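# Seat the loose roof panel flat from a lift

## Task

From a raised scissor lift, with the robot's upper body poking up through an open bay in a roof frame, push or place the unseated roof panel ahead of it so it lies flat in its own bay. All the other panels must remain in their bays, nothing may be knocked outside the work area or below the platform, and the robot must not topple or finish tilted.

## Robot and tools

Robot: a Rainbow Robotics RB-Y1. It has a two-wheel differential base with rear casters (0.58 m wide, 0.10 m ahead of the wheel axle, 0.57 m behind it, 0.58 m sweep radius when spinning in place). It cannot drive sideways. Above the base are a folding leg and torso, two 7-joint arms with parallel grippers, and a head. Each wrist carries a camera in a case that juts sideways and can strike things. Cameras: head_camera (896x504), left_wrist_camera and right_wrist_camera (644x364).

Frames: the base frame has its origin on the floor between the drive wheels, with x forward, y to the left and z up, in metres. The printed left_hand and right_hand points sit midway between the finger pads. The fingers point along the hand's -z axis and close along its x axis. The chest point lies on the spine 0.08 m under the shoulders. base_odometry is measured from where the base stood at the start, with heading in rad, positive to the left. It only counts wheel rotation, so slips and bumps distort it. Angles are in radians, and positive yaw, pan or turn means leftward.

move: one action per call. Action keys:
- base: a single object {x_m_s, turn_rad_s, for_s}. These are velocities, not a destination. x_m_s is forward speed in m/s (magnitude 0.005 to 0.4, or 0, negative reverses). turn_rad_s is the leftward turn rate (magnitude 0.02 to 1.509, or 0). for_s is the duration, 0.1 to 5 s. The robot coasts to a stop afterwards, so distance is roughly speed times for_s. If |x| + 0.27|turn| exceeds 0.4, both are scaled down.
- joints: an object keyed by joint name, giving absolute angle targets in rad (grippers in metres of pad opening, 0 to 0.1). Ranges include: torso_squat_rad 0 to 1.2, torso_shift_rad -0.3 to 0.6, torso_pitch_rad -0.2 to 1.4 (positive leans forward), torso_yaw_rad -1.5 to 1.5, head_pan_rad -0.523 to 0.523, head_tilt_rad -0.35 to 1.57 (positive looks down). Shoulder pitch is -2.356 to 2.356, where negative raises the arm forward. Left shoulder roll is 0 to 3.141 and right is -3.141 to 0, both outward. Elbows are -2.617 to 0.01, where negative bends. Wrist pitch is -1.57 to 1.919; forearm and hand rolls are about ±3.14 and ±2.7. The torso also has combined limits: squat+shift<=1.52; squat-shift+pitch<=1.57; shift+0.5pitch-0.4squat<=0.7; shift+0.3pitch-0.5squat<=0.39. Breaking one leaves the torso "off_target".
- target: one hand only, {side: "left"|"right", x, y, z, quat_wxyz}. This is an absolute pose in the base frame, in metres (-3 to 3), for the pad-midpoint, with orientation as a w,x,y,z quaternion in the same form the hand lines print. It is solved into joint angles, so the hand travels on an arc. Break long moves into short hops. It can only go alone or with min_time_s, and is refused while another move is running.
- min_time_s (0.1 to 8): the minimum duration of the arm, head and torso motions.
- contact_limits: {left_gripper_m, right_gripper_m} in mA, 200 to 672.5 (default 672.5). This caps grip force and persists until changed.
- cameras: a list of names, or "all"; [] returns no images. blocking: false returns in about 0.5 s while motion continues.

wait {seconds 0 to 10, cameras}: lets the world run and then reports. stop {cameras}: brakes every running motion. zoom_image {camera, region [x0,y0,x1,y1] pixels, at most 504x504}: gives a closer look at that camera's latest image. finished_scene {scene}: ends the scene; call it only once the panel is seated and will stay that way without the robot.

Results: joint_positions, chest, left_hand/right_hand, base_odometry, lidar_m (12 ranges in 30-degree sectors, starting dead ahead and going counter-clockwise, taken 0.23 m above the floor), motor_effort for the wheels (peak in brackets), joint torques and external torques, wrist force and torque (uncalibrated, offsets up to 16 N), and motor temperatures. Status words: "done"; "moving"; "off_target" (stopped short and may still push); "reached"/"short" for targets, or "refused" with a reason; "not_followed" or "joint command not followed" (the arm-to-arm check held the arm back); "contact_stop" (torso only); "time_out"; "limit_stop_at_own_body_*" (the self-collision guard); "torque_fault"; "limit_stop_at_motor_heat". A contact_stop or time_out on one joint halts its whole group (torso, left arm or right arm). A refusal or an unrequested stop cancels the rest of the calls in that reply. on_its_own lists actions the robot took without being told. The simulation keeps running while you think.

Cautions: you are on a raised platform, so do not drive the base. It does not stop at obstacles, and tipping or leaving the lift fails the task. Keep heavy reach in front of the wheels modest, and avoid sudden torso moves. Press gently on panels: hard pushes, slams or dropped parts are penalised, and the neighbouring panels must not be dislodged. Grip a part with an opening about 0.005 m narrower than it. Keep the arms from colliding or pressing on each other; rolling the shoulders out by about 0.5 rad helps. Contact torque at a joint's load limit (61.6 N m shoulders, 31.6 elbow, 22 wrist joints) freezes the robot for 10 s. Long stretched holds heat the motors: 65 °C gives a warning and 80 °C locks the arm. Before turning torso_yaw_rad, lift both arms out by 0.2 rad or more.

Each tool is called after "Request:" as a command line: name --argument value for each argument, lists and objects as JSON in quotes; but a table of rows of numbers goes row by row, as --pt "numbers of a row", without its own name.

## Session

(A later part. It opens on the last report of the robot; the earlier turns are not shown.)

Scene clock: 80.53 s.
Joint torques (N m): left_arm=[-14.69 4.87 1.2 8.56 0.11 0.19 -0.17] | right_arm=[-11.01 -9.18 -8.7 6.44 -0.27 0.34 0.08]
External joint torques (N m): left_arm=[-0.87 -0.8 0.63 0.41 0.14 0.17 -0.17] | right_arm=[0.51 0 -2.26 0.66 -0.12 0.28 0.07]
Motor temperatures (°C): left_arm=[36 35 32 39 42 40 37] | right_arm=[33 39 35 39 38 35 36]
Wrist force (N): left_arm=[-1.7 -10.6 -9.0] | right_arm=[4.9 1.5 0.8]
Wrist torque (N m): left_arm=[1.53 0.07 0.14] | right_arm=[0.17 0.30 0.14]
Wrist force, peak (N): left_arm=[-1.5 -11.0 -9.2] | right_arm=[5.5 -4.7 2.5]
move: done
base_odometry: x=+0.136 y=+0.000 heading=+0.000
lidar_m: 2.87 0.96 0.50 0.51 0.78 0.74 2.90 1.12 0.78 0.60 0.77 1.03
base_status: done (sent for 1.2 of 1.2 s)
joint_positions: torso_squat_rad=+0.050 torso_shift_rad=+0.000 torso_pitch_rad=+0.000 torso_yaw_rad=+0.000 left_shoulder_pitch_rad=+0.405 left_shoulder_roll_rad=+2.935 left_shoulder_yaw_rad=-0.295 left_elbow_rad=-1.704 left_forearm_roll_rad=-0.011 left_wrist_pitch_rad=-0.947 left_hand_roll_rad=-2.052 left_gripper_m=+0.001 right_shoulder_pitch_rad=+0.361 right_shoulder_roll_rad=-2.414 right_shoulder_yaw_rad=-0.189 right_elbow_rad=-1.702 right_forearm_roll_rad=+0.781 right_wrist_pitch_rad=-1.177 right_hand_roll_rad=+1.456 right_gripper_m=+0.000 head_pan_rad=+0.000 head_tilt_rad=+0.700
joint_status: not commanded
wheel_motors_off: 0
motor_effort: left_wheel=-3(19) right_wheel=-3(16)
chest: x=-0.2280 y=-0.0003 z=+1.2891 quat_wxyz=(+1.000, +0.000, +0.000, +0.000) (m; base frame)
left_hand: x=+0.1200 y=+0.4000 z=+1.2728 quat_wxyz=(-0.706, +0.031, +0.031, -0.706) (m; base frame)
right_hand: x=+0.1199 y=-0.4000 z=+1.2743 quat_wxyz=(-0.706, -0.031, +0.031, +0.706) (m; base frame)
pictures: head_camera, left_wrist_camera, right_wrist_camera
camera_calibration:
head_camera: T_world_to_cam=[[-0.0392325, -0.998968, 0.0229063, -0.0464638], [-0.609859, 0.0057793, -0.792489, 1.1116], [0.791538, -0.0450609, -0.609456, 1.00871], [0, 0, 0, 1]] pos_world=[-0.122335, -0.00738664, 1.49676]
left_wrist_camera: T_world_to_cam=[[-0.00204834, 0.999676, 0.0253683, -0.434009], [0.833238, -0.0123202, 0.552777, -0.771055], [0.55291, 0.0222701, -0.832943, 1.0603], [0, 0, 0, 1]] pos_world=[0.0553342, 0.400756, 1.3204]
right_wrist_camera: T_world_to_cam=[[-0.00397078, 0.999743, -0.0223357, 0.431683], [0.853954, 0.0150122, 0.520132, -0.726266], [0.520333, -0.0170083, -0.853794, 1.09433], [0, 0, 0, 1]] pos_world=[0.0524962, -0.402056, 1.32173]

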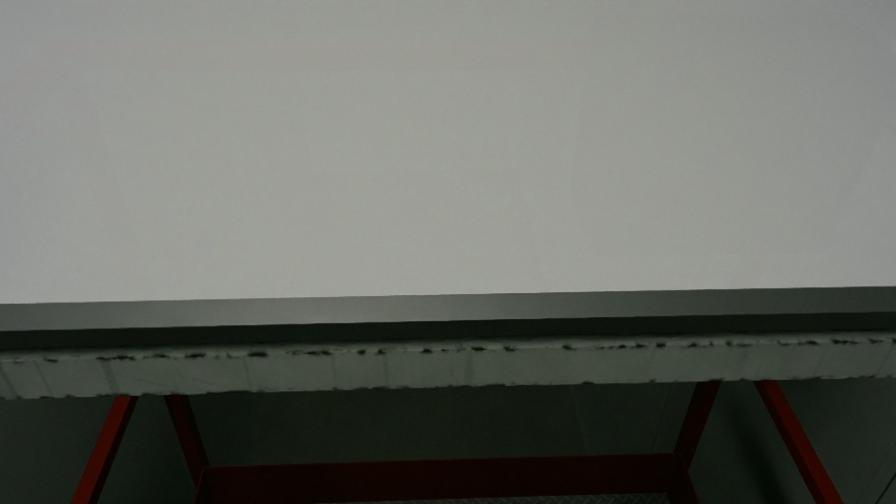

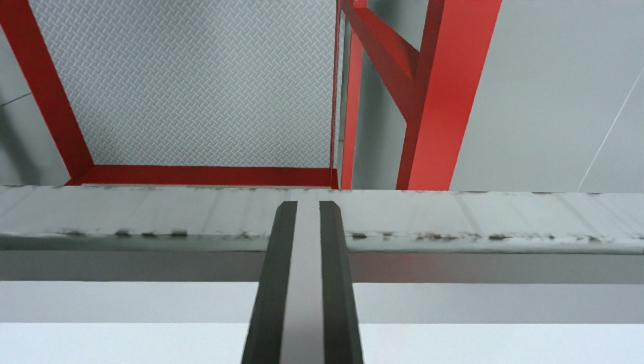

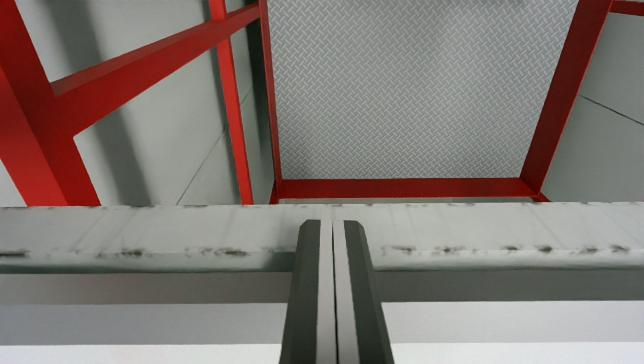

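Request:
move --base '{"x_m_s": 0.02, "for_s": 1.0}' --cameras '["left_wrist_camera", "right_wrist_camera", "head_camera"]'

Request:
zoom_image --camera "left_wrist_camera" --region '[100, 190, 300, 303]'

Request:
zoom_image --camera "right_wrist_camera" --region '[360, 200, 560, 313]'

Scene clock: 82.67 s.
Joint torques (N m): left_arm=[-14.65 5.2 0.8 8.63 0.15 0.17 -0.21] | right_arm=[-10.85 -9.24 -8.75 6.58 -0.24 0.36 0.23]
External joint torques (N m): left_arm=[-0.83 -0.47 0.23 0.48 0.18 0.15 -0.21] | right_arm=[0.67 -0.06 -2.32 0.8 -0.09 0.3 0.23]
Motor temperatures (°C): left_arm=[36 35 32 39 42 40 37] | right_arm=[33 39 35 39 38 35 36]
Wrist force (N): left_arm=[-1.4 -10.8 -9.1] | right_arm=[4.8 1.5 0.9]
Wrist torque (N m): left_arm=[1.56 0.11 0.13] | right_arm=[0.16 0.29 0.14]
Wrist force, peak (N): left_arm=[-1.5 -11.0 -9.2] | right_arm=[5.3 -4.1 3.2]
move: done
base_odometry: x=+0.156 y=+0.000 heading=+0.000
lidar_m: 2.87 0.93 0.49 0.50 0.78 0.76 2.89 0.86 0.78 0.59 0.77 1.01
base_status: done (sent for 1 of 1 s)
joint_positions: torso_squat_rad=+0.050 torso_shift_rad=+0.000 torso_pitch_rad=+0.000 torso_yaw_rad=+0.000 left_shoulder_pitch_rad=+0.405 left_shoulder_roll_rad=+2.935 left_shoulder_yaw_rad=-0.295 left_elbow_rad=-1.704 left_forearm_roll_rad=-0.011 left_wrist_pitch_rad=-0.947 left_hand_roll_rad=-2.052 left_gripper_m=+0.001 right_shoulder_pitch_rad=+0.361 right_shoulder_roll_rad=-2.414 right_shoulder_yaw_rad=-0.189 right_elbow_rad=-1.702 right_forearm_roll_rad=+0.781 right_wrist_pitch_rad=-1.177 right_hand_roll_rad=+1.456 right_gripper_m=+0.000 head_pan_rad=+0.000 head_tilt_rad=+0.700
joint_status: not commanded
wheel_motors_off: 0
motor_effort: left_wheel=-5(18) right_wheel=-4(16)
chest: x=-0.2280 y=-0.0003 z=+1.2891 quat_wxyz=(+1.000, +0.000, +0.000, +0.000) (m; base frame)
left_hand: x=+0.1199 y=+0.4000 z=+1.2728 quat_wxyz=(-0.706, +0.031, +0.031, -0.706) (m; base frame)
right_hand: x=+0.1199 y=-0.4000 z=+1.2744 quat_wxyz=(-0.706, -0.031, +0.031, +0.706) (m; base frame)
pictures: head_camera, left_wrist_camera, right_wrist_camera
camera_calibration:
head_camera: T_world_to_cam=[[-0.0392325, -0.998968, 0.0229063, -0.0464638], [-0.609859, 0.0057793, -0.792489, 1.1116], [0.791538, -0.0450609, -0.609456, 1.00871], [0, 0, 0, 1]] pos_world=[-0.122335, -0.00738664, 1.49676]
left_wrist_camera: T_world_to_cam=[[-0.00204831, 0.999676, 0.0253681, -0.434009], [0.833192, -0.012322, 0.552847, -0.771144], [0.55298, 0.0222689, -0.832897, 1.06023], [0, 0, 0, 1]] pos_world=[0.0553341, 0.400756, 1.3204]
right_wrist_camera: T_world_to_cam=[[-0.0039696, 0.999743, -0.022335, 0.431682], [0.853954, 0.0150108, 0.520132, -0.726266], [0.520333, -0.0170083, -0.853794, 1.09433], [0, 0, 0, 1]] pos_world=[0.0524962, -0.402056, 1.32173]

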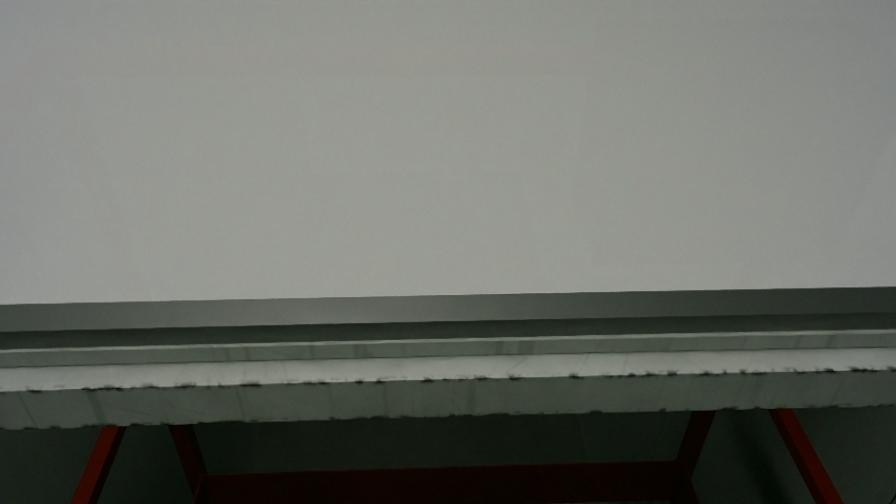

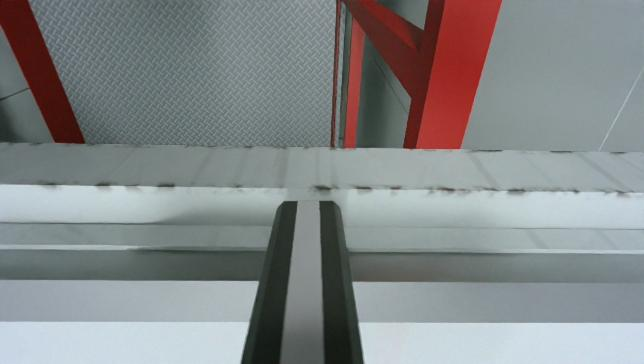

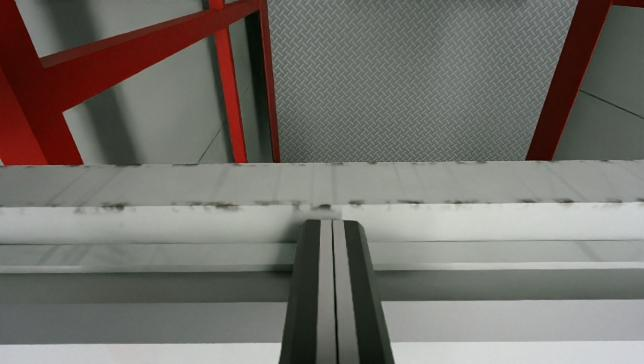

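Scaled by 2.520 from the camera's 644x364 image, which has a finer 1265x715 frame.

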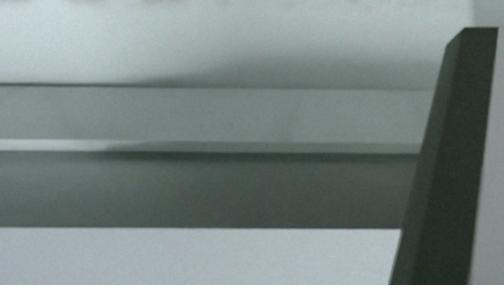

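Scaled by 2.520 from the camera's 644x364 image, which has a finer 1265x715 frame.

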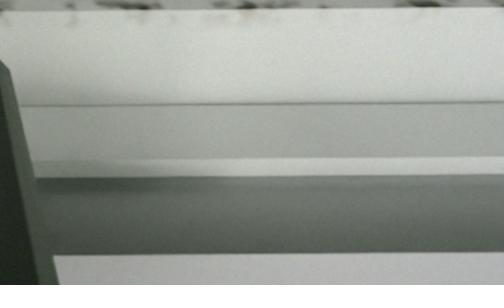

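Request:
move --target '{"side": "left", "x": 0.12, "y": 0.4, "z": 1.2746, "quat_wxyz": [0.7064, -0.0308, -0.0308, 0.7064]}' --cameras '[]'

Request:
move --target '{"side": "right", "x": 0.12, "y": -0.4, "z": 1.2762, "quat_wxyz": [0.7064, 0.0308, -0.0308, -0.7064]}' --cameras '[]'

Request:
move --base '{"x_m_s": 0.02, "for_s": 0.5}' --cameras '["left_wrist_camera", "right_wrist_camera", "head_camera"]'

Request:
zoom_image --camera "left_wrist_camera" --region '[100, 190, 300, 303]'

Request:
zoom_image --camera "right_wrist_camera" --region '[360, 200, 560, 313]'

Scene clock: 84.00 s.
Joint torques (N m): left_arm=[-14.54 5.18 0.3 8.28 0.08 0.06 -0.14] | right_arm=[-10.96 -9.47 -8.62 6.32 -0.32 0.36 0.23]
External joint torques (N m): left_arm=[-0.75 -0.51 -0.27 0.11 0.1 0.05 -0.14] | right_arm=[0.55 -0.29 -2.19 0.54 -0.17 0.3 0.23]
Motor temperatures (°C): left_arm=[36 35 32 39 42 40 37] | right_arm=[33 39 35 39 38 35 36]
Wrist force (N): left_arm=[-1.3 -10.8 -9.0] | right_arm=[5.1 1.5 0.8]
Wrist torque (N m): left_arm=[1.57 0.12 0.13] | right_arm=[0.16 0.31 0.15]
Wrist force, peak (N): left_arm=[-1.5 -10.5 -9.7] | right_arm=[5.2 1.4 1.0]
move: done
base_odometry: x=+0.156 y=+0.000 heading=+0.000
lidar_m: 2.86 0.94 0.50 0.49 0.78 0.76 2.89 0.84 0.78 0.58 0.78 1.01
base_status: not commanded
joint_positions: torso_squat_rad=+0.050 torso_shift_rad=+0.000 torso_pitch_rad=+0.000 torso_yaw_rad=+0.000 left_shoulder_pitch_rad=+0.402 left_shoulder_roll_rad=+2.936 left_shoulder_yaw_rad=-0.296 left_elbow_rad=-1.701 left_forearm_roll_rad=-0.011 left_wrist_pitch_rad=-0.952 left_hand_roll_rad=-2.052 left_gripper_m=+0.001 right_shoulder_pitch_rad=+0.361 right_shoulder_roll_rad=-2.414 right_shoulder_yaw_rad=-0.189 right_elbow_rad=-1.702 right_forearm_roll_rad=+0.781 right_wrist_pitch_rad=-1.177 right_hand_roll_rad=+1.456 right_gripper_m=+0.000 head_pan_rad=+0.000 head_tilt_rad=+0.700
joint_status: all done
wheel_motors_off: 0
motor_effort: left_wheel=-4(5) right_wheel=-2(4)
chest: x=-0.2280 y=-0.0003 z=+1.2891 quat_wxyz=(+1.000, +0.000, +0.000, +0.000) (m; base frame)
left_hand: x=+0.1200 y=+0.4000 z=+1.2746 quat_wxyz=(-0.706, +0.031, +0.031, -0.706) (m; base frame)
left_hand_status: reached (checked arc, planned for 0.1 s): 0 mm and 0.0 deg off.
right_hand: x=+0.1200 y=-0.4000 z=+1.2744 quat_wxyz=(-0.706, -0.031, +0.031, +0.706) (m; base frame)
pictures: none
No camera images: "cameras" was empty.

Scene clock: 84.53 s.
Joint torques (N m): left_arm=[-14.54 5.5 0.48 8.25 -0.09 0.05 -0.14] | right_arm=[-10.73 -9.44 -8.34 6.09 -0.37 0.29 0.16]
External joint torques (N m): left_arm=[-0.75 -0.19 -0.08 0.08 -0.07 0.03 -0.14] | right_arm=[0.77 -0.23 -1.91 0.3 -0.21 0.23 0.16]
Motor temperatures (°C): left_arm=[36 35 32 39 42 40 37] | right_arm=[33 39 35 39 38 35 36]
Wrist force (N): left_arm=[-1.5 -10.8 -9.0] | right_arm=[4.7 1.5 0.7]
Wrist torque (N m): left_arm=[1.55 0.10 0.13] | right_arm=[0.18 0.28 0.14]
Wrist force, peak (N): left_arm=[-1.6 -10.7 -9.4] | right_arm=[4.9 1.5 1.7]
move: done
base_odometry: x=+0.156 y=+0.000 heading=+0.000
lidar_m: 2.88 0.92 0.50 0.49 0.77 0.76 2.89 0.85 0.78 0.58 0.77 1.00
base_status: not commanded
joint_positions: torso_squat_rad=+0.050 torso_shift_rad=+0.000 torso_pitch_rad=+0.000 torso_yaw_rad=+0.000 left_shoulder_pitch_rad=+0.402 left_shoulder_roll_rad=+2.936 left_shoulder_yaw_rad=-0.296 left_elbow_rad=-1.701 left_forearm_roll_rad=-0.011 left_wrist_pitch_rad=-0.952 left_hand_roll_rad=-2.052 left_gripper_m=+0.001 right_shoulder_pitch_rad=+0.357 right_shoulder_roll_rad=-2.414 right_shoulder_yaw_rad=-0.189 right_elbow_rad=-1.699 right_forearm_roll_rad=+0.780 right_wrist_pitch_rad=-1.182 right_hand_roll_rad=+1.457 right_gripper_m=+0.000 head_pan_rad=+0.000 head_tilt_rad=+0.700
joint_status: all done
wheel_motors_off: 0
motor_effort: left_wheel=-4(5) right_wheel=-3(3)
chest: x=-0.2280 y=-0.0003 z=+1.2891 quat_wxyz=(+1.000, +0.000, +0.000, +0.000) (m; base frame)
left_hand: x=+0.1200 y=+0.4000 z=+1.2746 quat_wxyz=(-0.706, +0.031, +0.031, -0.706) (m; base frame)
right_hand: x=+0.1199 y=-0.4000 z=+1.2760 quat_wxyz=(-0.706, -0.031, +0.031, +0.707) (m; base frame)
right_hand_status: reached (checked arc, planned for 0.1 s): 0 mm and 0.0 deg off.
pictures: none
No camera images: "cameras" was empty.

Scene clock: 85.80 s.
Joint torques (N m): left_arm=[-14.77 5.06 0.31 8.46 0.06 0.31 -0.21] | right_arm=[-11.16 -9.66 -8.51 6.29 -0.41 0.27 0.21]
External joint torques (N m): left_arm=[-0.98 -0.63 -0.26 0.29 0.09 0.29 -0.21] | right_arm=[0.34 -0.45 -2.08 0.5 -0.26 0.21 0.21]
Motor temperatures (°C): left_arm=[36 35 32 39 42 40 37] | right_arm=[33 39 35 39 38 35 36]
Wrist force (N): left_arm=[-1.5 -10.6 -8.9] | right_arm=[4.9 1.5 0.7]
Wrist torque (N m): left_arm=[1.56 0.09 0.14] | right_arm=[0.18 0.29 0.14]
Wrist force, peak (N): left_arm=[-1.3 -11.0 -9.1] | right_arm=[5.1 -3.3 2.5]
move: done
base_odometry: x=+0.166 y=+0.000 heading=+0.000
lidar_m: 2.87 0.92 0.51 0.48 0.77 0.76 2.90 0.84 0.77 0.59 0.77 0.99
base_status: done (sent for 0.5 of 0.5 s)
joint_positions: torso_squat_rad=+0.050 torso_shift_rad=+0.000 torso_pitch_rad=+0.000 torso_yaw_rad=+0.000 left_shoulder_pitch_rad=+0.402 left_shoulder_roll_rad=+2.936 left_shoulder_yaw_rad=-0.296 left_elbow_rad=-1.701 left_forearm_roll_rad=-0.011 left_wrist_pitch_rad=-0.952 left_hand_roll_rad=-2.052 left_gripper_m=+0.001 right_shoulder_pitch_rad=+0.357 right_shoulder_roll_rad=-2.414 right_shoulder_yaw_rad=-0.189 right_elbow_rad=-1.699 right_forearm_roll_rad=+0.780 right_wrist_pitch_rad=-1.182 right_hand_roll_rad=+1.457 right_gripper_m=+0.000 head_pan_rad=+0.000 head_tilt_rad=+0.700
joint_status: not commanded
wheel_motors_off: 0
motor_effort: left_wheel=-5(16) right_wheel=-2(13)
chest: x=-0.2280 y=-0.0003 z=+1.2891 quat_wxyz=(+1.000, +0.000, +0.000, +0.000) (m; base frame)
left_hand: x=+0.1200 y=+0.4000 z=+1.2746 quat_wxyz=(-0.706, +0.031, +0.031, -0.706) (m; base frame)
right_hand: x=+0.1199 y=-0.4000 z=+1.2760 quat_wxyz=(-0.706, -0.031, +0.031, +0.706) (m; base frame)
pictures: head_camera, left_wrist_camera, right_wrist_camera
camera_calibration:
head_camera: T_world_to_cam=[[-0.0392307, -0.998968, 0.022905, -0.0464617], [-0.609922, 0.00578277, -0.792441, 1.11152], [0.79149, -0.0450583, -0.609519, 1.0088], [0, 0, 0, 1]] pos_world=[-0.122335, -0.00738664, 1.49676]
left_wrist_camera: T_world_to_cam=[[-0.00204978, 0.999676, 0.025367, -0.434053], [0.833146, -0.012322, 0.552916, -0.772228], [0.55305, 0.0222677, -0.832851, 1.06167], [0, 0, 0, 1]] pos_world=[0.055334, 0.400756, 1.3222]
right_wrist_camera: T_world_to_cam=[[-0.003932, 0.999746, -0.022199, 0.431539], [0.853838, 0.0149118, 0.520325, -0.727439], [0.520523, -0.0169084, -0.85368, 1.09566], [0, 0, 0, 1]] pos_world=[0.0524964, -0.402056, 1.32343]

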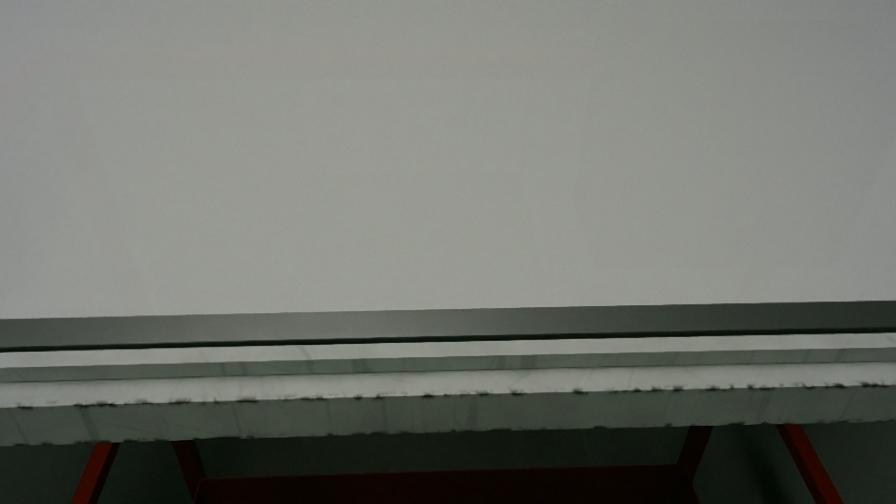

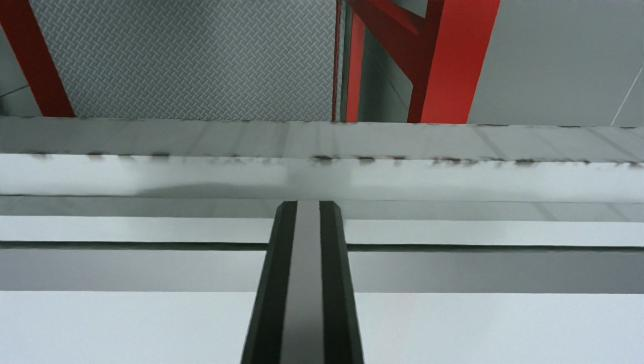

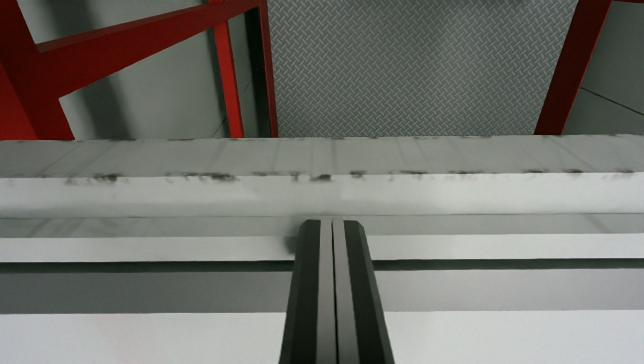

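Scaled by 2.520 from the camera's 644x364 image, which has a finer 1265x715 frame.

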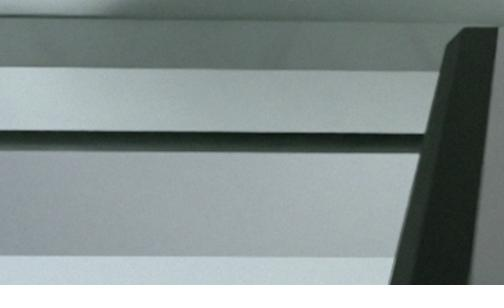

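Scaled by 2.520 from the camera's 644x364 image, which has a finer 1265x715 frame.

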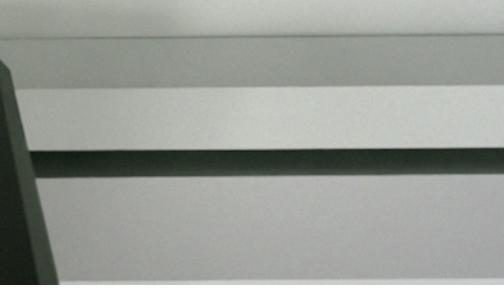

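Request:
move --target '{"side": "left", "x": 0.11, "y": 0.4, "z": 1.34, "quat_wxyz": [0.7064, -0.0308, -0.0308, 0.7064]}' --cameras '[]'

Request:
move --target '{"side": "right", "x": 0.11, "y": -0.4, "z": 1.34, "quat_wxyz": [0.7064, 0.0308, -0.0308, -0.7064]}' --cameras '["left_wrist_camera", "right_wrist_camera"]'

Request:
move --joints '{"head_tilt_rad": 0.35, "head_pan_rad": 0.0}' --cameras '["head_camera"]'

Request:
zoom_image --camera "head_camera" --region '[0, 60, 448, 312]'

Request:
zoom_image --camera "head_camera" --region '[448, 60, 896, 312]'

Scene clock: 87.07 s.
Joint torques (N m): left_arm=[-11.96 6.26 -0.14 8.25 -0.27 0.25 -0.11] | right_arm=[-11.05 -9.92 -8.36 6.1 -0.35 0.13 0.32]
External joint torques (N m): left_arm=[0.71 -0.15 -0.82 -0.45 -0.24 0.22 -0.11] | right_arm=[0.44 -0.71 -1.93 0.31 -0.19 0.07 0.32]
Motor temperatures (°C): left_arm=[36 35 32 39 42 40 37] | right_arm=[33 39 35 39 38 35 36]
Wrist force (N): left_arm=[-1.4 -10.9 -9.1] | right_arm=[4.9 1.5 0.7]
Wrist torque (N m): left_arm=[1.58 0.11 0.15] | right_arm=[0.17 0.28 0.14]
Wrist force, peak (N): left_arm=[-2.0 -10.8 -10.2] | right_arm=[5.0 1.5 0.8]
move: done
base_odometry: x=+0.166 y=+0.000 heading=+0.000
lidar_m: 2.87 0.93 0.50 0.49 0.77 0.76 2.89 0.84 0.78 0.58 0.77 1.01
base_status: not commanded
joint_positions: torso_squat_rad=+0.050 torso_shift_rad=+0.000 torso_pitch_rad=+0.000 torso_yaw_rad=+0.000 left_shoulder_pitch_rad=+0.281 left_shoulder_roll_rad=+2.960 left_shoulder_yaw_rad=-0.351 left_elbow_rad=-1.593 left_forearm_roll_rad=-0.023 left_wrist_pitch_rad=-1.164 left_hand_roll_rad=-2.047 left_gripper_m=+0.001 right_shoulder_pitch_rad=+0.357 right_shoulder_roll_rad=-2.414 right_shoulder_yaw_rad=-0.189 right_elbow_rad=-1.699 right_forearm_roll_rad=+0.780 right_wrist_pitch_rad=-1.182 right_hand_roll_rad=+1.457 right_gripper_m=+0.000 head_pan_rad=+0.000 head_tilt_rad=+0.700
joint_status: all done
wheel_motors_off: 0
motor_effort: left_wheel=-3(5) right_wheel=+1(4)
chest: x=-0.2280 y=-0.0003 z=+1.2891 quat_wxyz=(+1.000, +0.000, +0.000, +0.000) (m; base frame)
left_hand: x=+0.1100 y=+0.3998 z=+1.3401 quat_wxyz=(-0.706, +0.031, +0.032, -0.706) (m; base frame)
left_hand_status: reached (checked arc, planned for 0.4 s): 0 mm and 0.1 deg off.
right_hand: x=+0.1199 y=-0.4001 z=+1.2760 quat_wxyz=(-0.706, -0.031, +0.031, +0.706) (m; base frame)
pictures: none
No camera images: "cameras" was empty.

Scene clock: 87.93 s.
Joint torques (N m): left_arm=[-12.49 6.2 0.15 8.24 -0.24 0.18 -0.09] | right_arm=[-9.54 -10.74 -7.58 6.13 -0.51 0.4 0.13]
External joint torques (N m): left_arm=[0.18 -0.21 -0.53 -0.47 -0.21 0.16 -0.09] | right_arm=[1.11 -0.66 -1.25 0.09 -0.35 0.34 0.13]
Motor temperatures (°C): left_arm=[36 35 32 39 42 40 37] | right_arm=[33 39 35 39 38 35 36]
Wrist force (N): left_arm=[-1.4 -10.9 -8.7] | right_arm=[4.6 1.3 0.7]
Wrist torque (N m): left_arm=[1.59 0.10 0.14] | right_arm=[0.20 0.27 0.15]
Wrist force, peak (N): left_arm=[-1.6 -11.1 -9.1] | right_arm=[5.4 1.1 -0.5]
move: done
base_odometry: x=+0.166 y=+0.000 heading=+0.000
lidar_m: 2.86 0.93 0.49 0.49 0.78 0.77 2.89 0.82 0.77 0.59 0.78 1.00
base_status: not commanded
joint_positions: torso_squat_rad=+0.050 torso_shift_rad=+0.000 torso_pitch_rad=+0.000 torso_yaw_rad=+0.000 left_shoulder_pitch_rad=+0.281 left_shoulder_roll_rad=+2.960 left_shoulder_yaw_rad=-0.351 left_elbow_rad=-1.593 left_forearm_roll_rad=-0.023 left_wrist_pitch_rad=-1.164 left_hand_roll_rad=-2.047 left_gripper_m=+0.001 right_shoulder_pitch_rad=+0.219 right_shoulder_roll_rad=-2.429 right_shoulder_yaw_rad=-0.185 right_elbow_rad=-1.593 right_forearm_roll_rad=+0.734 right_wrist_pitch_rad=-1.383 right_hand_roll_rad=+1.489 right_gripper_m=+0.000 head_pan_rad=+0.000 head_tilt_rad=+0.700
joint_status: all done
wheel_motors_off: 0
motor_effort: left_wheel=-2(4) right_wheel=+2(3)
chest: x=-0.2280 y=-0.0003 z=+1.2891 quat_wxyz=(+1.000, +0.000, +0.000, +0.000) (m; base frame)
left_hand: x=+0.1100 y=+0.3999 z=+1.3400 quat_wxyz=(-0.706, +0.031, +0.031, -0.706) (m; base frame)
right_hand: x=+0.1101 y=-0.3998 z=+1.3396 quat_wxyz=(-0.706, -0.031, +0.031, +0.706) (m; base frame)
right_hand_status: reached (checked arc, planned for 0.4 s): 0 mm and 0.0 deg off.
pictures: left_wrist_camera, right_wrist_camera
camera_calibration:
left_wrist_camera: T_world_to_cam=[[-0.00205807, 0.999663, 0.0258643, -0.436214], [0.83232, -0.012624, 0.554152, -0.801475], [0.554291, 0.0226679, -0.832014, 1.12027], [0, 0, 0, 1]] pos_world=[0.0452321, 0.400556, 1.3875]
right_wrist_camera: T_world_to_cam=[[-0.00393262, 0.999751, -0.0219792, 0.432409], [0.853418, 0.0148114, 0.521016, -0.753064], [0.521212, -0.0167085, -0.853264, 1.15458], [0, 0, 0, 1]] pos_world=[0.0425972, -0.401856, 1.38703]

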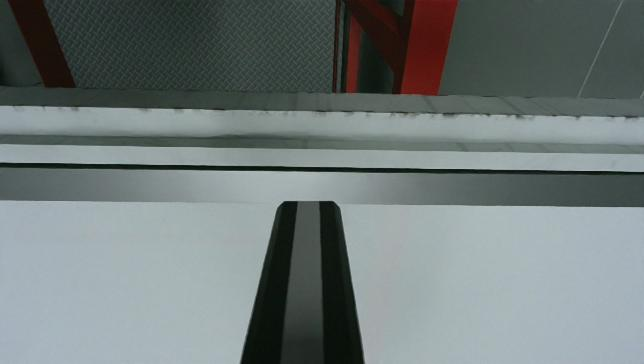

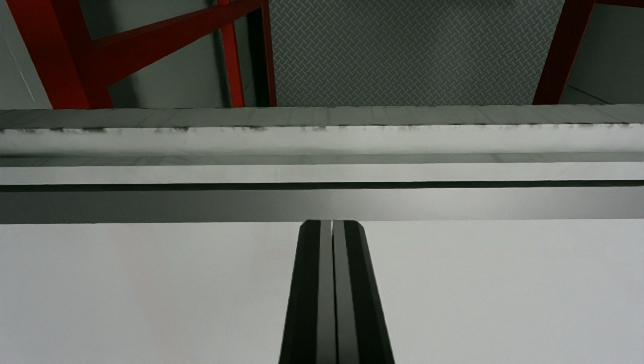

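Scene clock: 88.83 s.
Joint torques (N m): left_arm=[-12.42 5.98 0.15 8.28 -0.41 0.22 -0.13] | right_arm=[-9.81 -10.97 -7.81 6.18 -0.37 0.35 0.13]
External joint torques (N m): left_arm=[0.25 -0.43 -0.53 -0.42 -0.37 0.2 -0.13] | right_arm=[0.85 -0.88 -1.48 0.15 -0.2 0.29 0.13]
Motor temperatures (°C): left_arm=[36 35 32 39 42 40 37] | right_arm=[33 39 35 39 38 35 36]
Wrist force (N): left_arm=[-1.1 -10.6 -9.0] | right_arm=[4.9 1.3 0.8]
Wrist torque (N m): left_arm=[1.53 0.14 0.14] | right_arm=[0.19 0.29 0.14]
Wrist force, peak (N): left_arm=[-1.6 -11.0 -9.1] | right_arm=[5.0 1.4 0.5]
move: done
base_odometry: x=+0.166 y=+0.000 heading=+0.000
lidar_m: 2.87 0.93 0.50 0.49 0.77 0.77 2.89 0.85 0.77 0.59 0.78 0.99
base_status: not commanded
joint_positions: torso_squat_rad=+0.050 torso_shift_rad=+0.000 torso_pitch_rad=+0.000 torso_yaw_rad=+0.000 left_shoulder_pitch_rad=+0.281 left_shoulder_roll_rad=+2.960 left_shoulder_yaw_rad=-0.351 left_elbow_rad=-1.593 left_forearm_roll_rad=-0.023 left_wrist_pitch_rad=-1.164 left_hand_roll_rad=-2.047 left_gripper_m=+0.001 right_shoulder_pitch_rad=+0.219 right_shoulder_roll_rad=-2.429 right_shoulder_yaw_rad=-0.185 right_elbow_rad=-1.593 right_forearm_roll_rad=+0.734 right_wrist_pitch_rad=-1.383 right_hand_roll_rad=+1.489 right_gripper_m=+0.000 head_pan_rad=+0.000 head_tilt_rad=+0.350
joint_status: all done
wheel_motors_off: 0
motor_effort: left_wheel=-3(3) right_wheel=+3(4)
chest: x=-0.2280 y=-0.0003 z=+1.2891 quat_wxyz=(+1.000, +0.000, +0.000, +0.000) (m; base frame)
left_hand: x=+0.1100 y=+0.3999 z=+1.3400 quat_wxyz=(-0.706, +0.031, +0.031, -0.706) (m; base frame)
right_hand: x=+0.1101 y=-0.3998 z=+1.3396 quat_wxyz=(-0.706, -0.031, +0.031, +0.706) (m; base frame)
pictures: head_camera
camera_calibration:
head_camera: T_world_to_cam=[[-0.0449267, -0.998958, 0.00802909, -0.0254677], [-0.30111, 0.00587772, -0.953571, 1.41504], [0.95253, -0.0452585, -0.301061, 0.582688], [0, 0, 0, 1]] pos_world=[-0.130088, -0.00738678, 1.52497]

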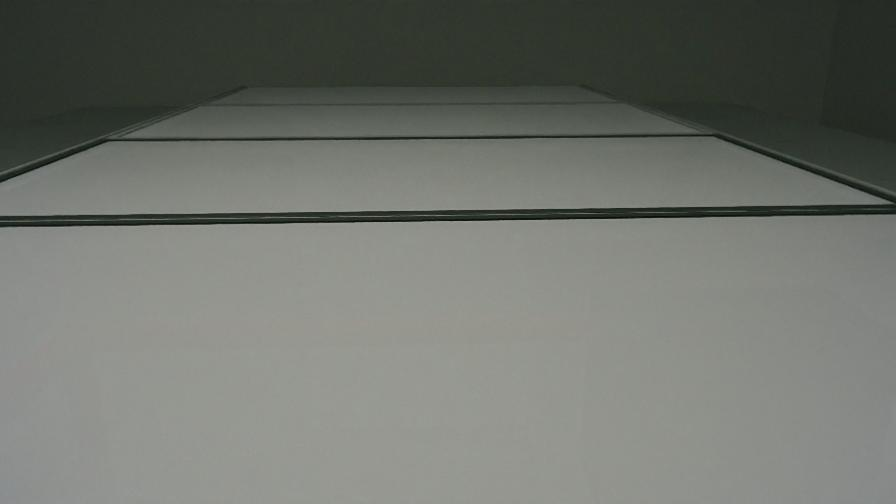

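Scaled by 1.125 from the camera's 896x504 image, which has a finer 1280x720 frame.

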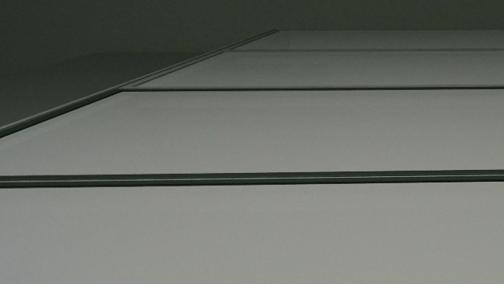

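Scaled by 1.125 from the camera's 896x504 image, which has a finer 1280x720 frame.

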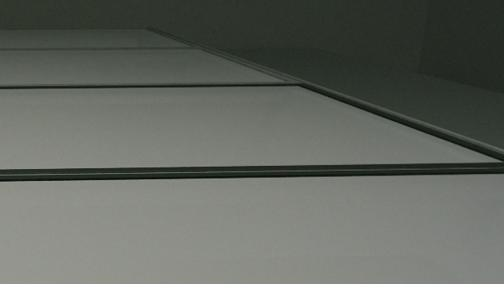

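Request:
move --joints '{"torso_yaw_rad": 0.6, "head_tilt_rad": 0.5, "head_pan_rad": 0.2}' --cameras '["head_camera"]'

Request:
zoom_image --camera "head_camera" --region '[0, 100, 448, 352]'

Request:
zoom_image --camera "head_camera" --region '[400, 0, 848, 252]'

Request:
move --joints '{"torso_yaw_rad": -0.6, "head_tilt_rad": 0.5, "head_pan_rad": -0.2}' --cameras '["head_camera"]'

Request:
zoom_image --camera "head_camera" --region '[448, 100, 896, 352]'

Request:
zoom_image --camera "head_camera" --region '[48, 0, 496, 252]'

Scene clock: 91.63 s.
Joint torques (N m): left_arm=[-12.63 6.34 0.63 8.18 -0.26 0.15 -0.15] | right_arm=[-9.48 -11.12 -7.55 6.17 -0.23 0.31 0.16]
External joint torques (N m): left_arm=[0.04 -0.08 -0.05 -0.52 -0.23 0.13 -0.15] | right_arm=[1.18 -1.03 -1.22 0.14 -0.06 0.24 0.16]
Motor temperatures (°C): left_arm=[35 35 32 39 42 40 37] | right_arm=[33 39 35 39 38 35 36]
Wrist force (N): left_arm=[-1.3 -11.0 -9.0] | right_arm=[4.5 1.5 0.6]
Wrist torque (N m): left_arm=[1.61 0.11 0.13] | right_arm=[0.18 0.24 0.14]
Wrist force, peak (N): left_arm=[-1.9 -11.6 -8.9] | right_arm=[5.3 1.2 0.6]
move: done
base_odometry: x=+0.166 y=+0.000 heading=+0.000
lidar_m: 2.86 0.94 0.50 0.49 0.77 0.76 2.88 0.84 0.78 0.59 0.77 1.00
base_status: not commanded
joint_positions: torso_squat_rad=+0.050 torso_shift_rad=+0.000 torso_pitch_rad=+0.000 torso_yaw_rad=+0.600 left_shoulder_pitch_rad=+0.281 left_shoulder_roll_rad=+2.960 left_shoulder_yaw_rad=-0.351 left_elbow_rad=-1.593 left_forearm_roll_rad=-0.023 left_wrist_pitch_rad=-1.164 left_hand_roll_rad=-2.047 left_gripper_m=+0.001 right_shoulder_pitch_rad=+0.219 right_shoulder_roll_rad=-2.429 right_shoulder_yaw_rad=-0.185 right_elbow_rad=-1.593 right_forearm_roll_rad=+0.734 right_wrist_pitch_rad=-1.383 right_hand_roll_rad=+1.489 right_gripper_m=+0.000 head_pan_rad=+0.200 head_tilt_rad=+0.500
joint_status: all done
wheel_motors_off: 0
motor_effort: left_wheel=-3(3) right_wheel=+0(3)
chest: x=-0.2280 y=-0.0003 z=+1.2891 quat_wxyz=(+0.955, +0.000, +0.000, +0.296) (m; base frame)
left_hand: x=-0.1751 y=+0.5209 z=+1.3401 quat_wxyz=(-0.466, +0.021, +0.039, -0.884) (m; base frame)
right_hand: x=+0.2766 y=-0.1390 z=+1.3398 quat_wxyz=(-0.884, -0.039, +0.020, +0.466) (m; base frame)
pictures: head_camera
camera_calibration:
head_camera: T_world_to_cam=[[0.686627, -0.726856, 0.0149273, 0.126836], [-0.310376, -0.311642, -0.898079, 1.33313], [0.657426, 0.612013, -0.439581, 0.723403], [0, 0, 0, 1]] pos_world=[-0.148901, 0.0649188, 1.51336]

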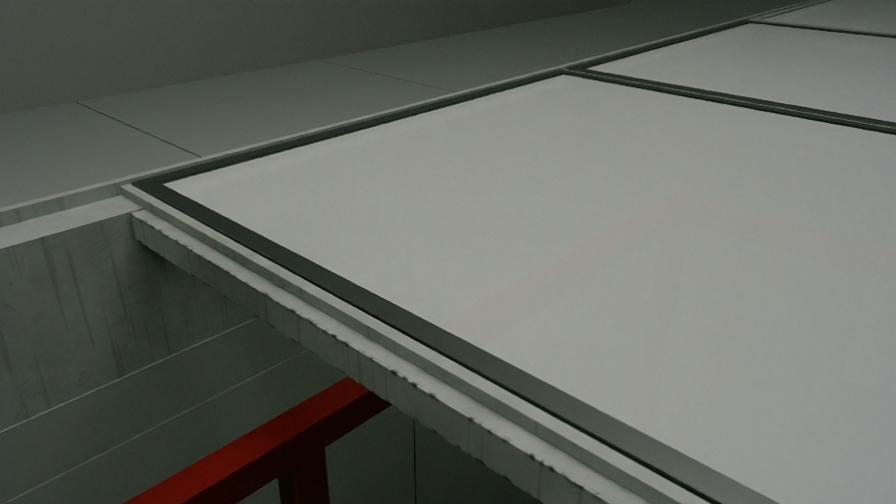

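Scaled by 1.125 from the camera's 896x504 image, which has a finer 1280x720 frame.

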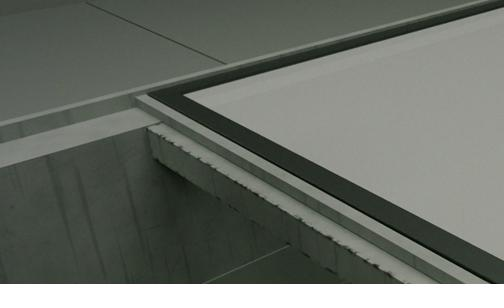

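Scaled by 1.125 from the camera's 896x504 image, which has a finer 1280x720 frame.

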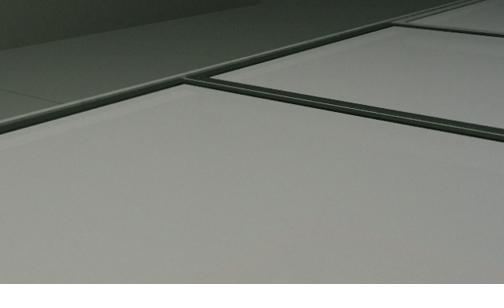

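Scene clock: 94.47 s.
Joint torques (N m): left_arm=[-12.57 6.29 0.37 8.26 -0.33 0.07 -0.22] | right_arm=[-9.4 -10.95 -7.72 6.14 -0.46 0.2 0.31]
External joint torques (N m): left_arm=[0.11 -0.12 -0.31 -0.44 -0.3 0.05 -0.22] | right_arm=[1.26 -0.86 -1.39 0.1 -0.29 0.14 0.3]
Motor temperatures (°C): left_arm=[35 35 32 39 42 40 37] | right_arm=[33 39 35 39 38 35 36]
Wrist force (N): left_arm=[-1.5 -11.0 -8.8] | right_arm=[4.8 1.5 0.7]
Wrist torque (N m): left_arm=[1.58 0.09 0.13] | right_arm=[0.17 0.30 0.15]
Wrist force, peak (N): left_arm=[-1.6 -11.4 -8.9] | right_arm=[5.2 1.3 0.5]
move: done
base_odometry: x=+0.166 y=+0.000 heading=+0.000
lidar_m: 2.88 0.92 0.51 0.48 0.78 0.76 2.88 0.85 0.77 0.59 0.77 0.99
base_status: not commanded
joint_positions: torso_squat_rad=+0.050 torso_shift_rad=+0.000 torso_pitch_rad=+0.000 torso_yaw_rad=-0.600 left_shoulder_pitch_rad=+0.281 left_shoulder_roll_rad=+2.960 left_shoulder_yaw_rad=-0.351 left_elbow_rad=-1.593 left_forearm_roll_rad=-0.023 left_wrist_pitch_rad=-1.164 left_hand_roll_rad=-2.047 left_gripper_m=+0.001 right_shoulder_pitch_rad=+0.219 right_shoulder_roll_rad=-2.429 right_shoulder_yaw_rad=-0.185 right_elbow_rad=-1.593 right_forearm_roll_rad=+0.734 right_wrist_pitch_rad=-1.383 right_hand_roll_rad=+1.489 right_gripper_m=+0.000 head_pan_rad=-0.200 head_tilt_rad=+0.500
joint_status: all done
wheel_motors_off: 0
motor_effort: left_wheel=-2(3) right_wheel=-2(4)
chest: x=-0.2280 y=-0.0003 z=+1.2891 quat_wxyz=(+0.955, +0.000, +0.000, -0.296) (m; base frame)
left_hand: x=+0.2769 y=+0.1391 z=+1.3399 quat_wxyz=(-0.884, +0.039, +0.021, -0.466) (m; base frame)
right_hand: x=-0.1746 y=-0.5209 z=+1.3396 quat_wxyz=(-0.466, -0.020, +0.039, +0.884) (m; base frame)
pictures: head_camera
camera_calibration:
head_camera: T_world_to_cam=[[-0.746663, -0.665036, 0.0148862, -0.191245], [-0.302918, 0.320005, -0.897684, 1.33445], [0.592229, -0.674777, -0.440387, 0.709583], [0, 0, 0, 1]] pos_world=[-0.158801, -0.0754057, 1.51326]

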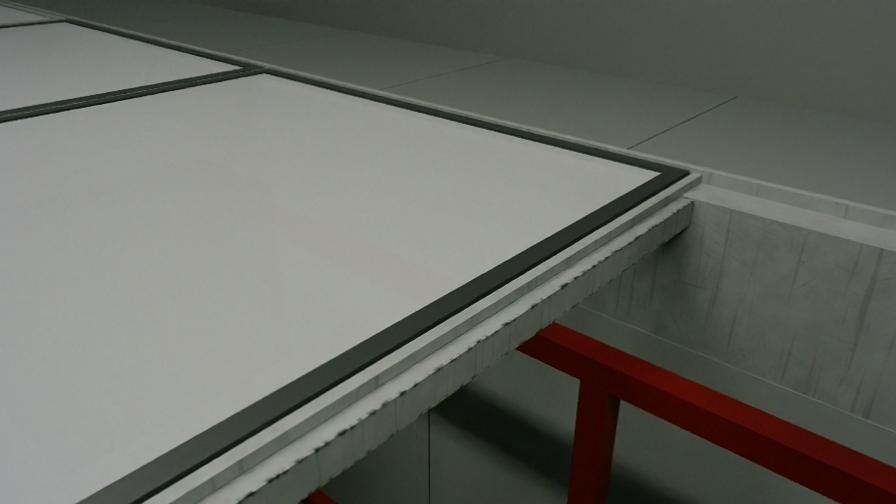

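Scaled by 1.125 from the camera's 896x504 image, which has a finer 1280x720 frame.

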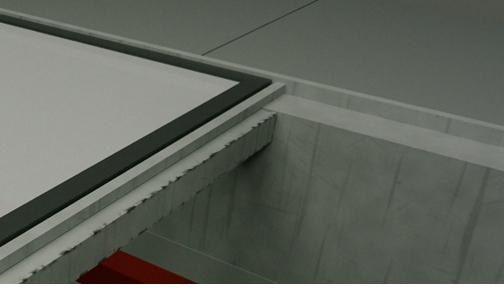

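Scaled by 1.125 from the camera's 896x504 image, which has a finer 1280x720 frame.

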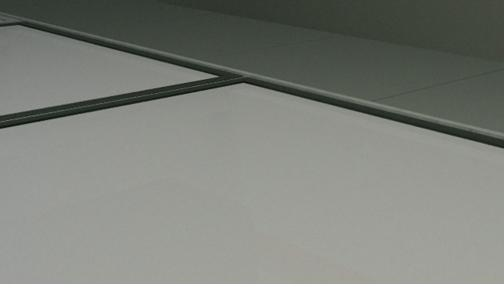

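Request:
zoom_image --camera "head_camera" --region '[560, 130, 760, 243]'

Request:
zoom_image --camera "head_camera" --region '[180, 30, 380, 143]'

Request:
move --joints '{"torso_yaw_rad": 0.6, "head_tilt_rad": 0.5, "head_pan_rad": 0.2}' --cameras '["head_camera"]'

Request:
zoom_image --camera "head_camera" --region '[80, 130, 280, 243]'

Request:
zoom_image --camera "head_camera" --region '[460, 30, 660, 143]'

Scaled by 2.520 from the camera's 896x504 image, which has a finer 1280x720 frame.

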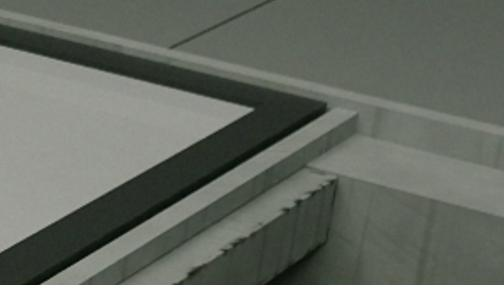

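Scaled by 2.520 from the camera's 896x504 image, which has a finer 1280x720 frame.

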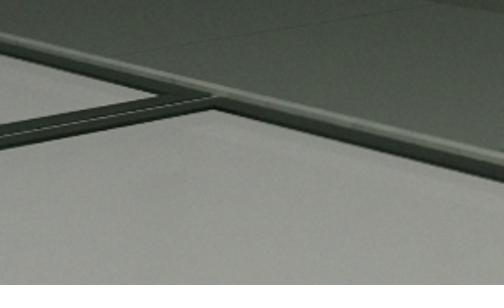

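Scene clock: 97.63 s.
Joint torques (N m): left_arm=[-12.86 6.08 0.63 8.24 -0.34 0.12 -0.13] | right_arm=[-9.76 -10.44 -7.71 6.03 -0.43 0.11 0.1]
External joint torques (N m): left_arm=[-0.19 -0.33 -0.05 -0.46 -0.31 0.09 -0.13] | right_arm=[0.89 -0.35 -1.38 -0.01 -0.26 0.05 0.1]
Motor temperatures (°C): left_arm=[35 35 32 39 42 40 37] | right_arm=[33 39 35 39 38 35 36]
Wrist force (N): left_arm=[-1.3 -10.9 -8.9] | right_arm=[4.5 1.4 0.6]
Wrist torque (N m): left_arm=[1.60 0.10 0.14] | right_arm=[0.18 0.25 0.14]
Wrist force, peak (N): left_arm=[-1.8 -11.6 -8.9] | right_arm=[5.2 1.2 0.9]
move: done
base_odometry: x=+0.166 y=+0.000 heading=+0.000
lidar_m: 2.88 0.93 0.50 0.49 0.78 0.76 2.88 0.84 0.77 0.59 0.77 1.00
base_status: not commanded
joint_positions: torso_squat_rad=+0.050 torso_shift_rad=+0.000 torso_pitch_rad=+0.000 torso_yaw_rad=+0.600 left_shoulder_pitch_rad=+0.281 left_shoulder_roll_rad=+2.960 left_shoulder_yaw_rad=-0.351 left_elbow_rad=-1.593 left_forearm_roll_rad=-0.023 left_wrist_pitch_rad=-1.164 left_hand_roll_rad=-2.047 left_gripper_m=+0.001 right_shoulder_pitch_rad=+0.219 right_shoulder_roll_rad=-2.429 right_shoulder_yaw_rad=-0.185 right_elbow_rad=-1.593 right_forearm_roll_rad=+0.734 right_wrist_pitch_rad=-1.383 right_hand_roll_rad=+1.489 right_gripper_m=+0.000 head_pan_rad=+0.200 head_tilt_rad=+0.500
joint_status: all done
wheel_motors_off: 0
motor_effort: left_wheel=-3(4) right_wheel=+3(5)
chest: x=-0.2280 y=-0.0003 z=+1.2891 quat_wxyz=(+0.955, +0.000, +0.000, +0.296) (m; base frame)
left_hand: x=-0.1751 y=+0.5209 z=+1.3401 quat_wxyz=(-0.466, +0.021, +0.039, -0.884) (m; base frame)
right_hand: x=+0.2766 y=-0.1390 z=+1.3398 quat_wxyz=(-0.884, -0.039, +0.020, +0.466) (m; base frame)
pictures: head_camera
camera_calibration:
head_camera: T_world_to_cam=[[0.686627, -0.726856, 0.0149273, 0.126836], [-0.310376, -0.311642, -0.898079, 1.33313], [0.657426, 0.612013, -0.439581, 0.723403], [0, 0, 0, 1]] pos_world=[-0.148901, 0.0649188, 1.51336]

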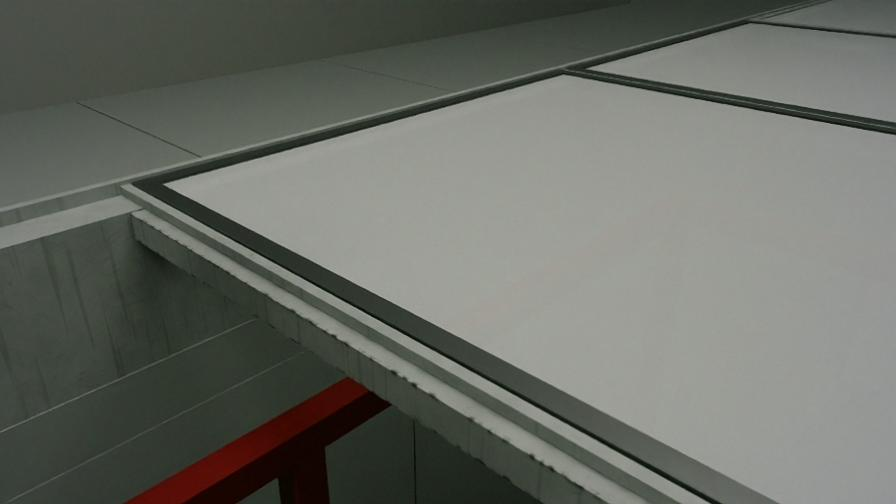

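Scaled by 2.520 from the camera's 896x504 image, which has a finer 1280x720 frame.

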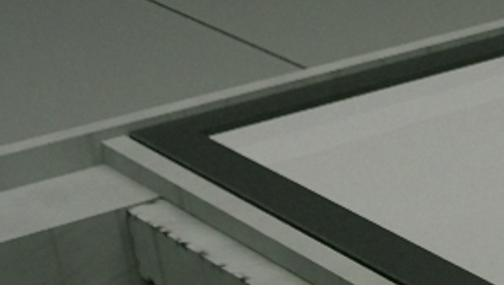

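Scaled by 2.520 from the camera's 896x504 image, which has a finer 1280x720 frame.

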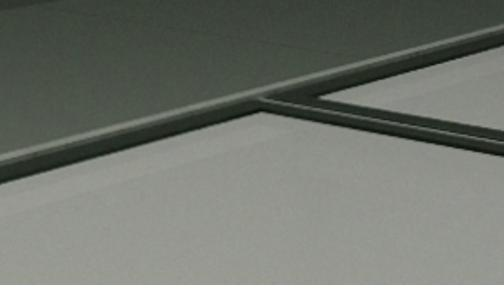

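Request:
finished_scene --scene 1

The scene is finished: the task was done.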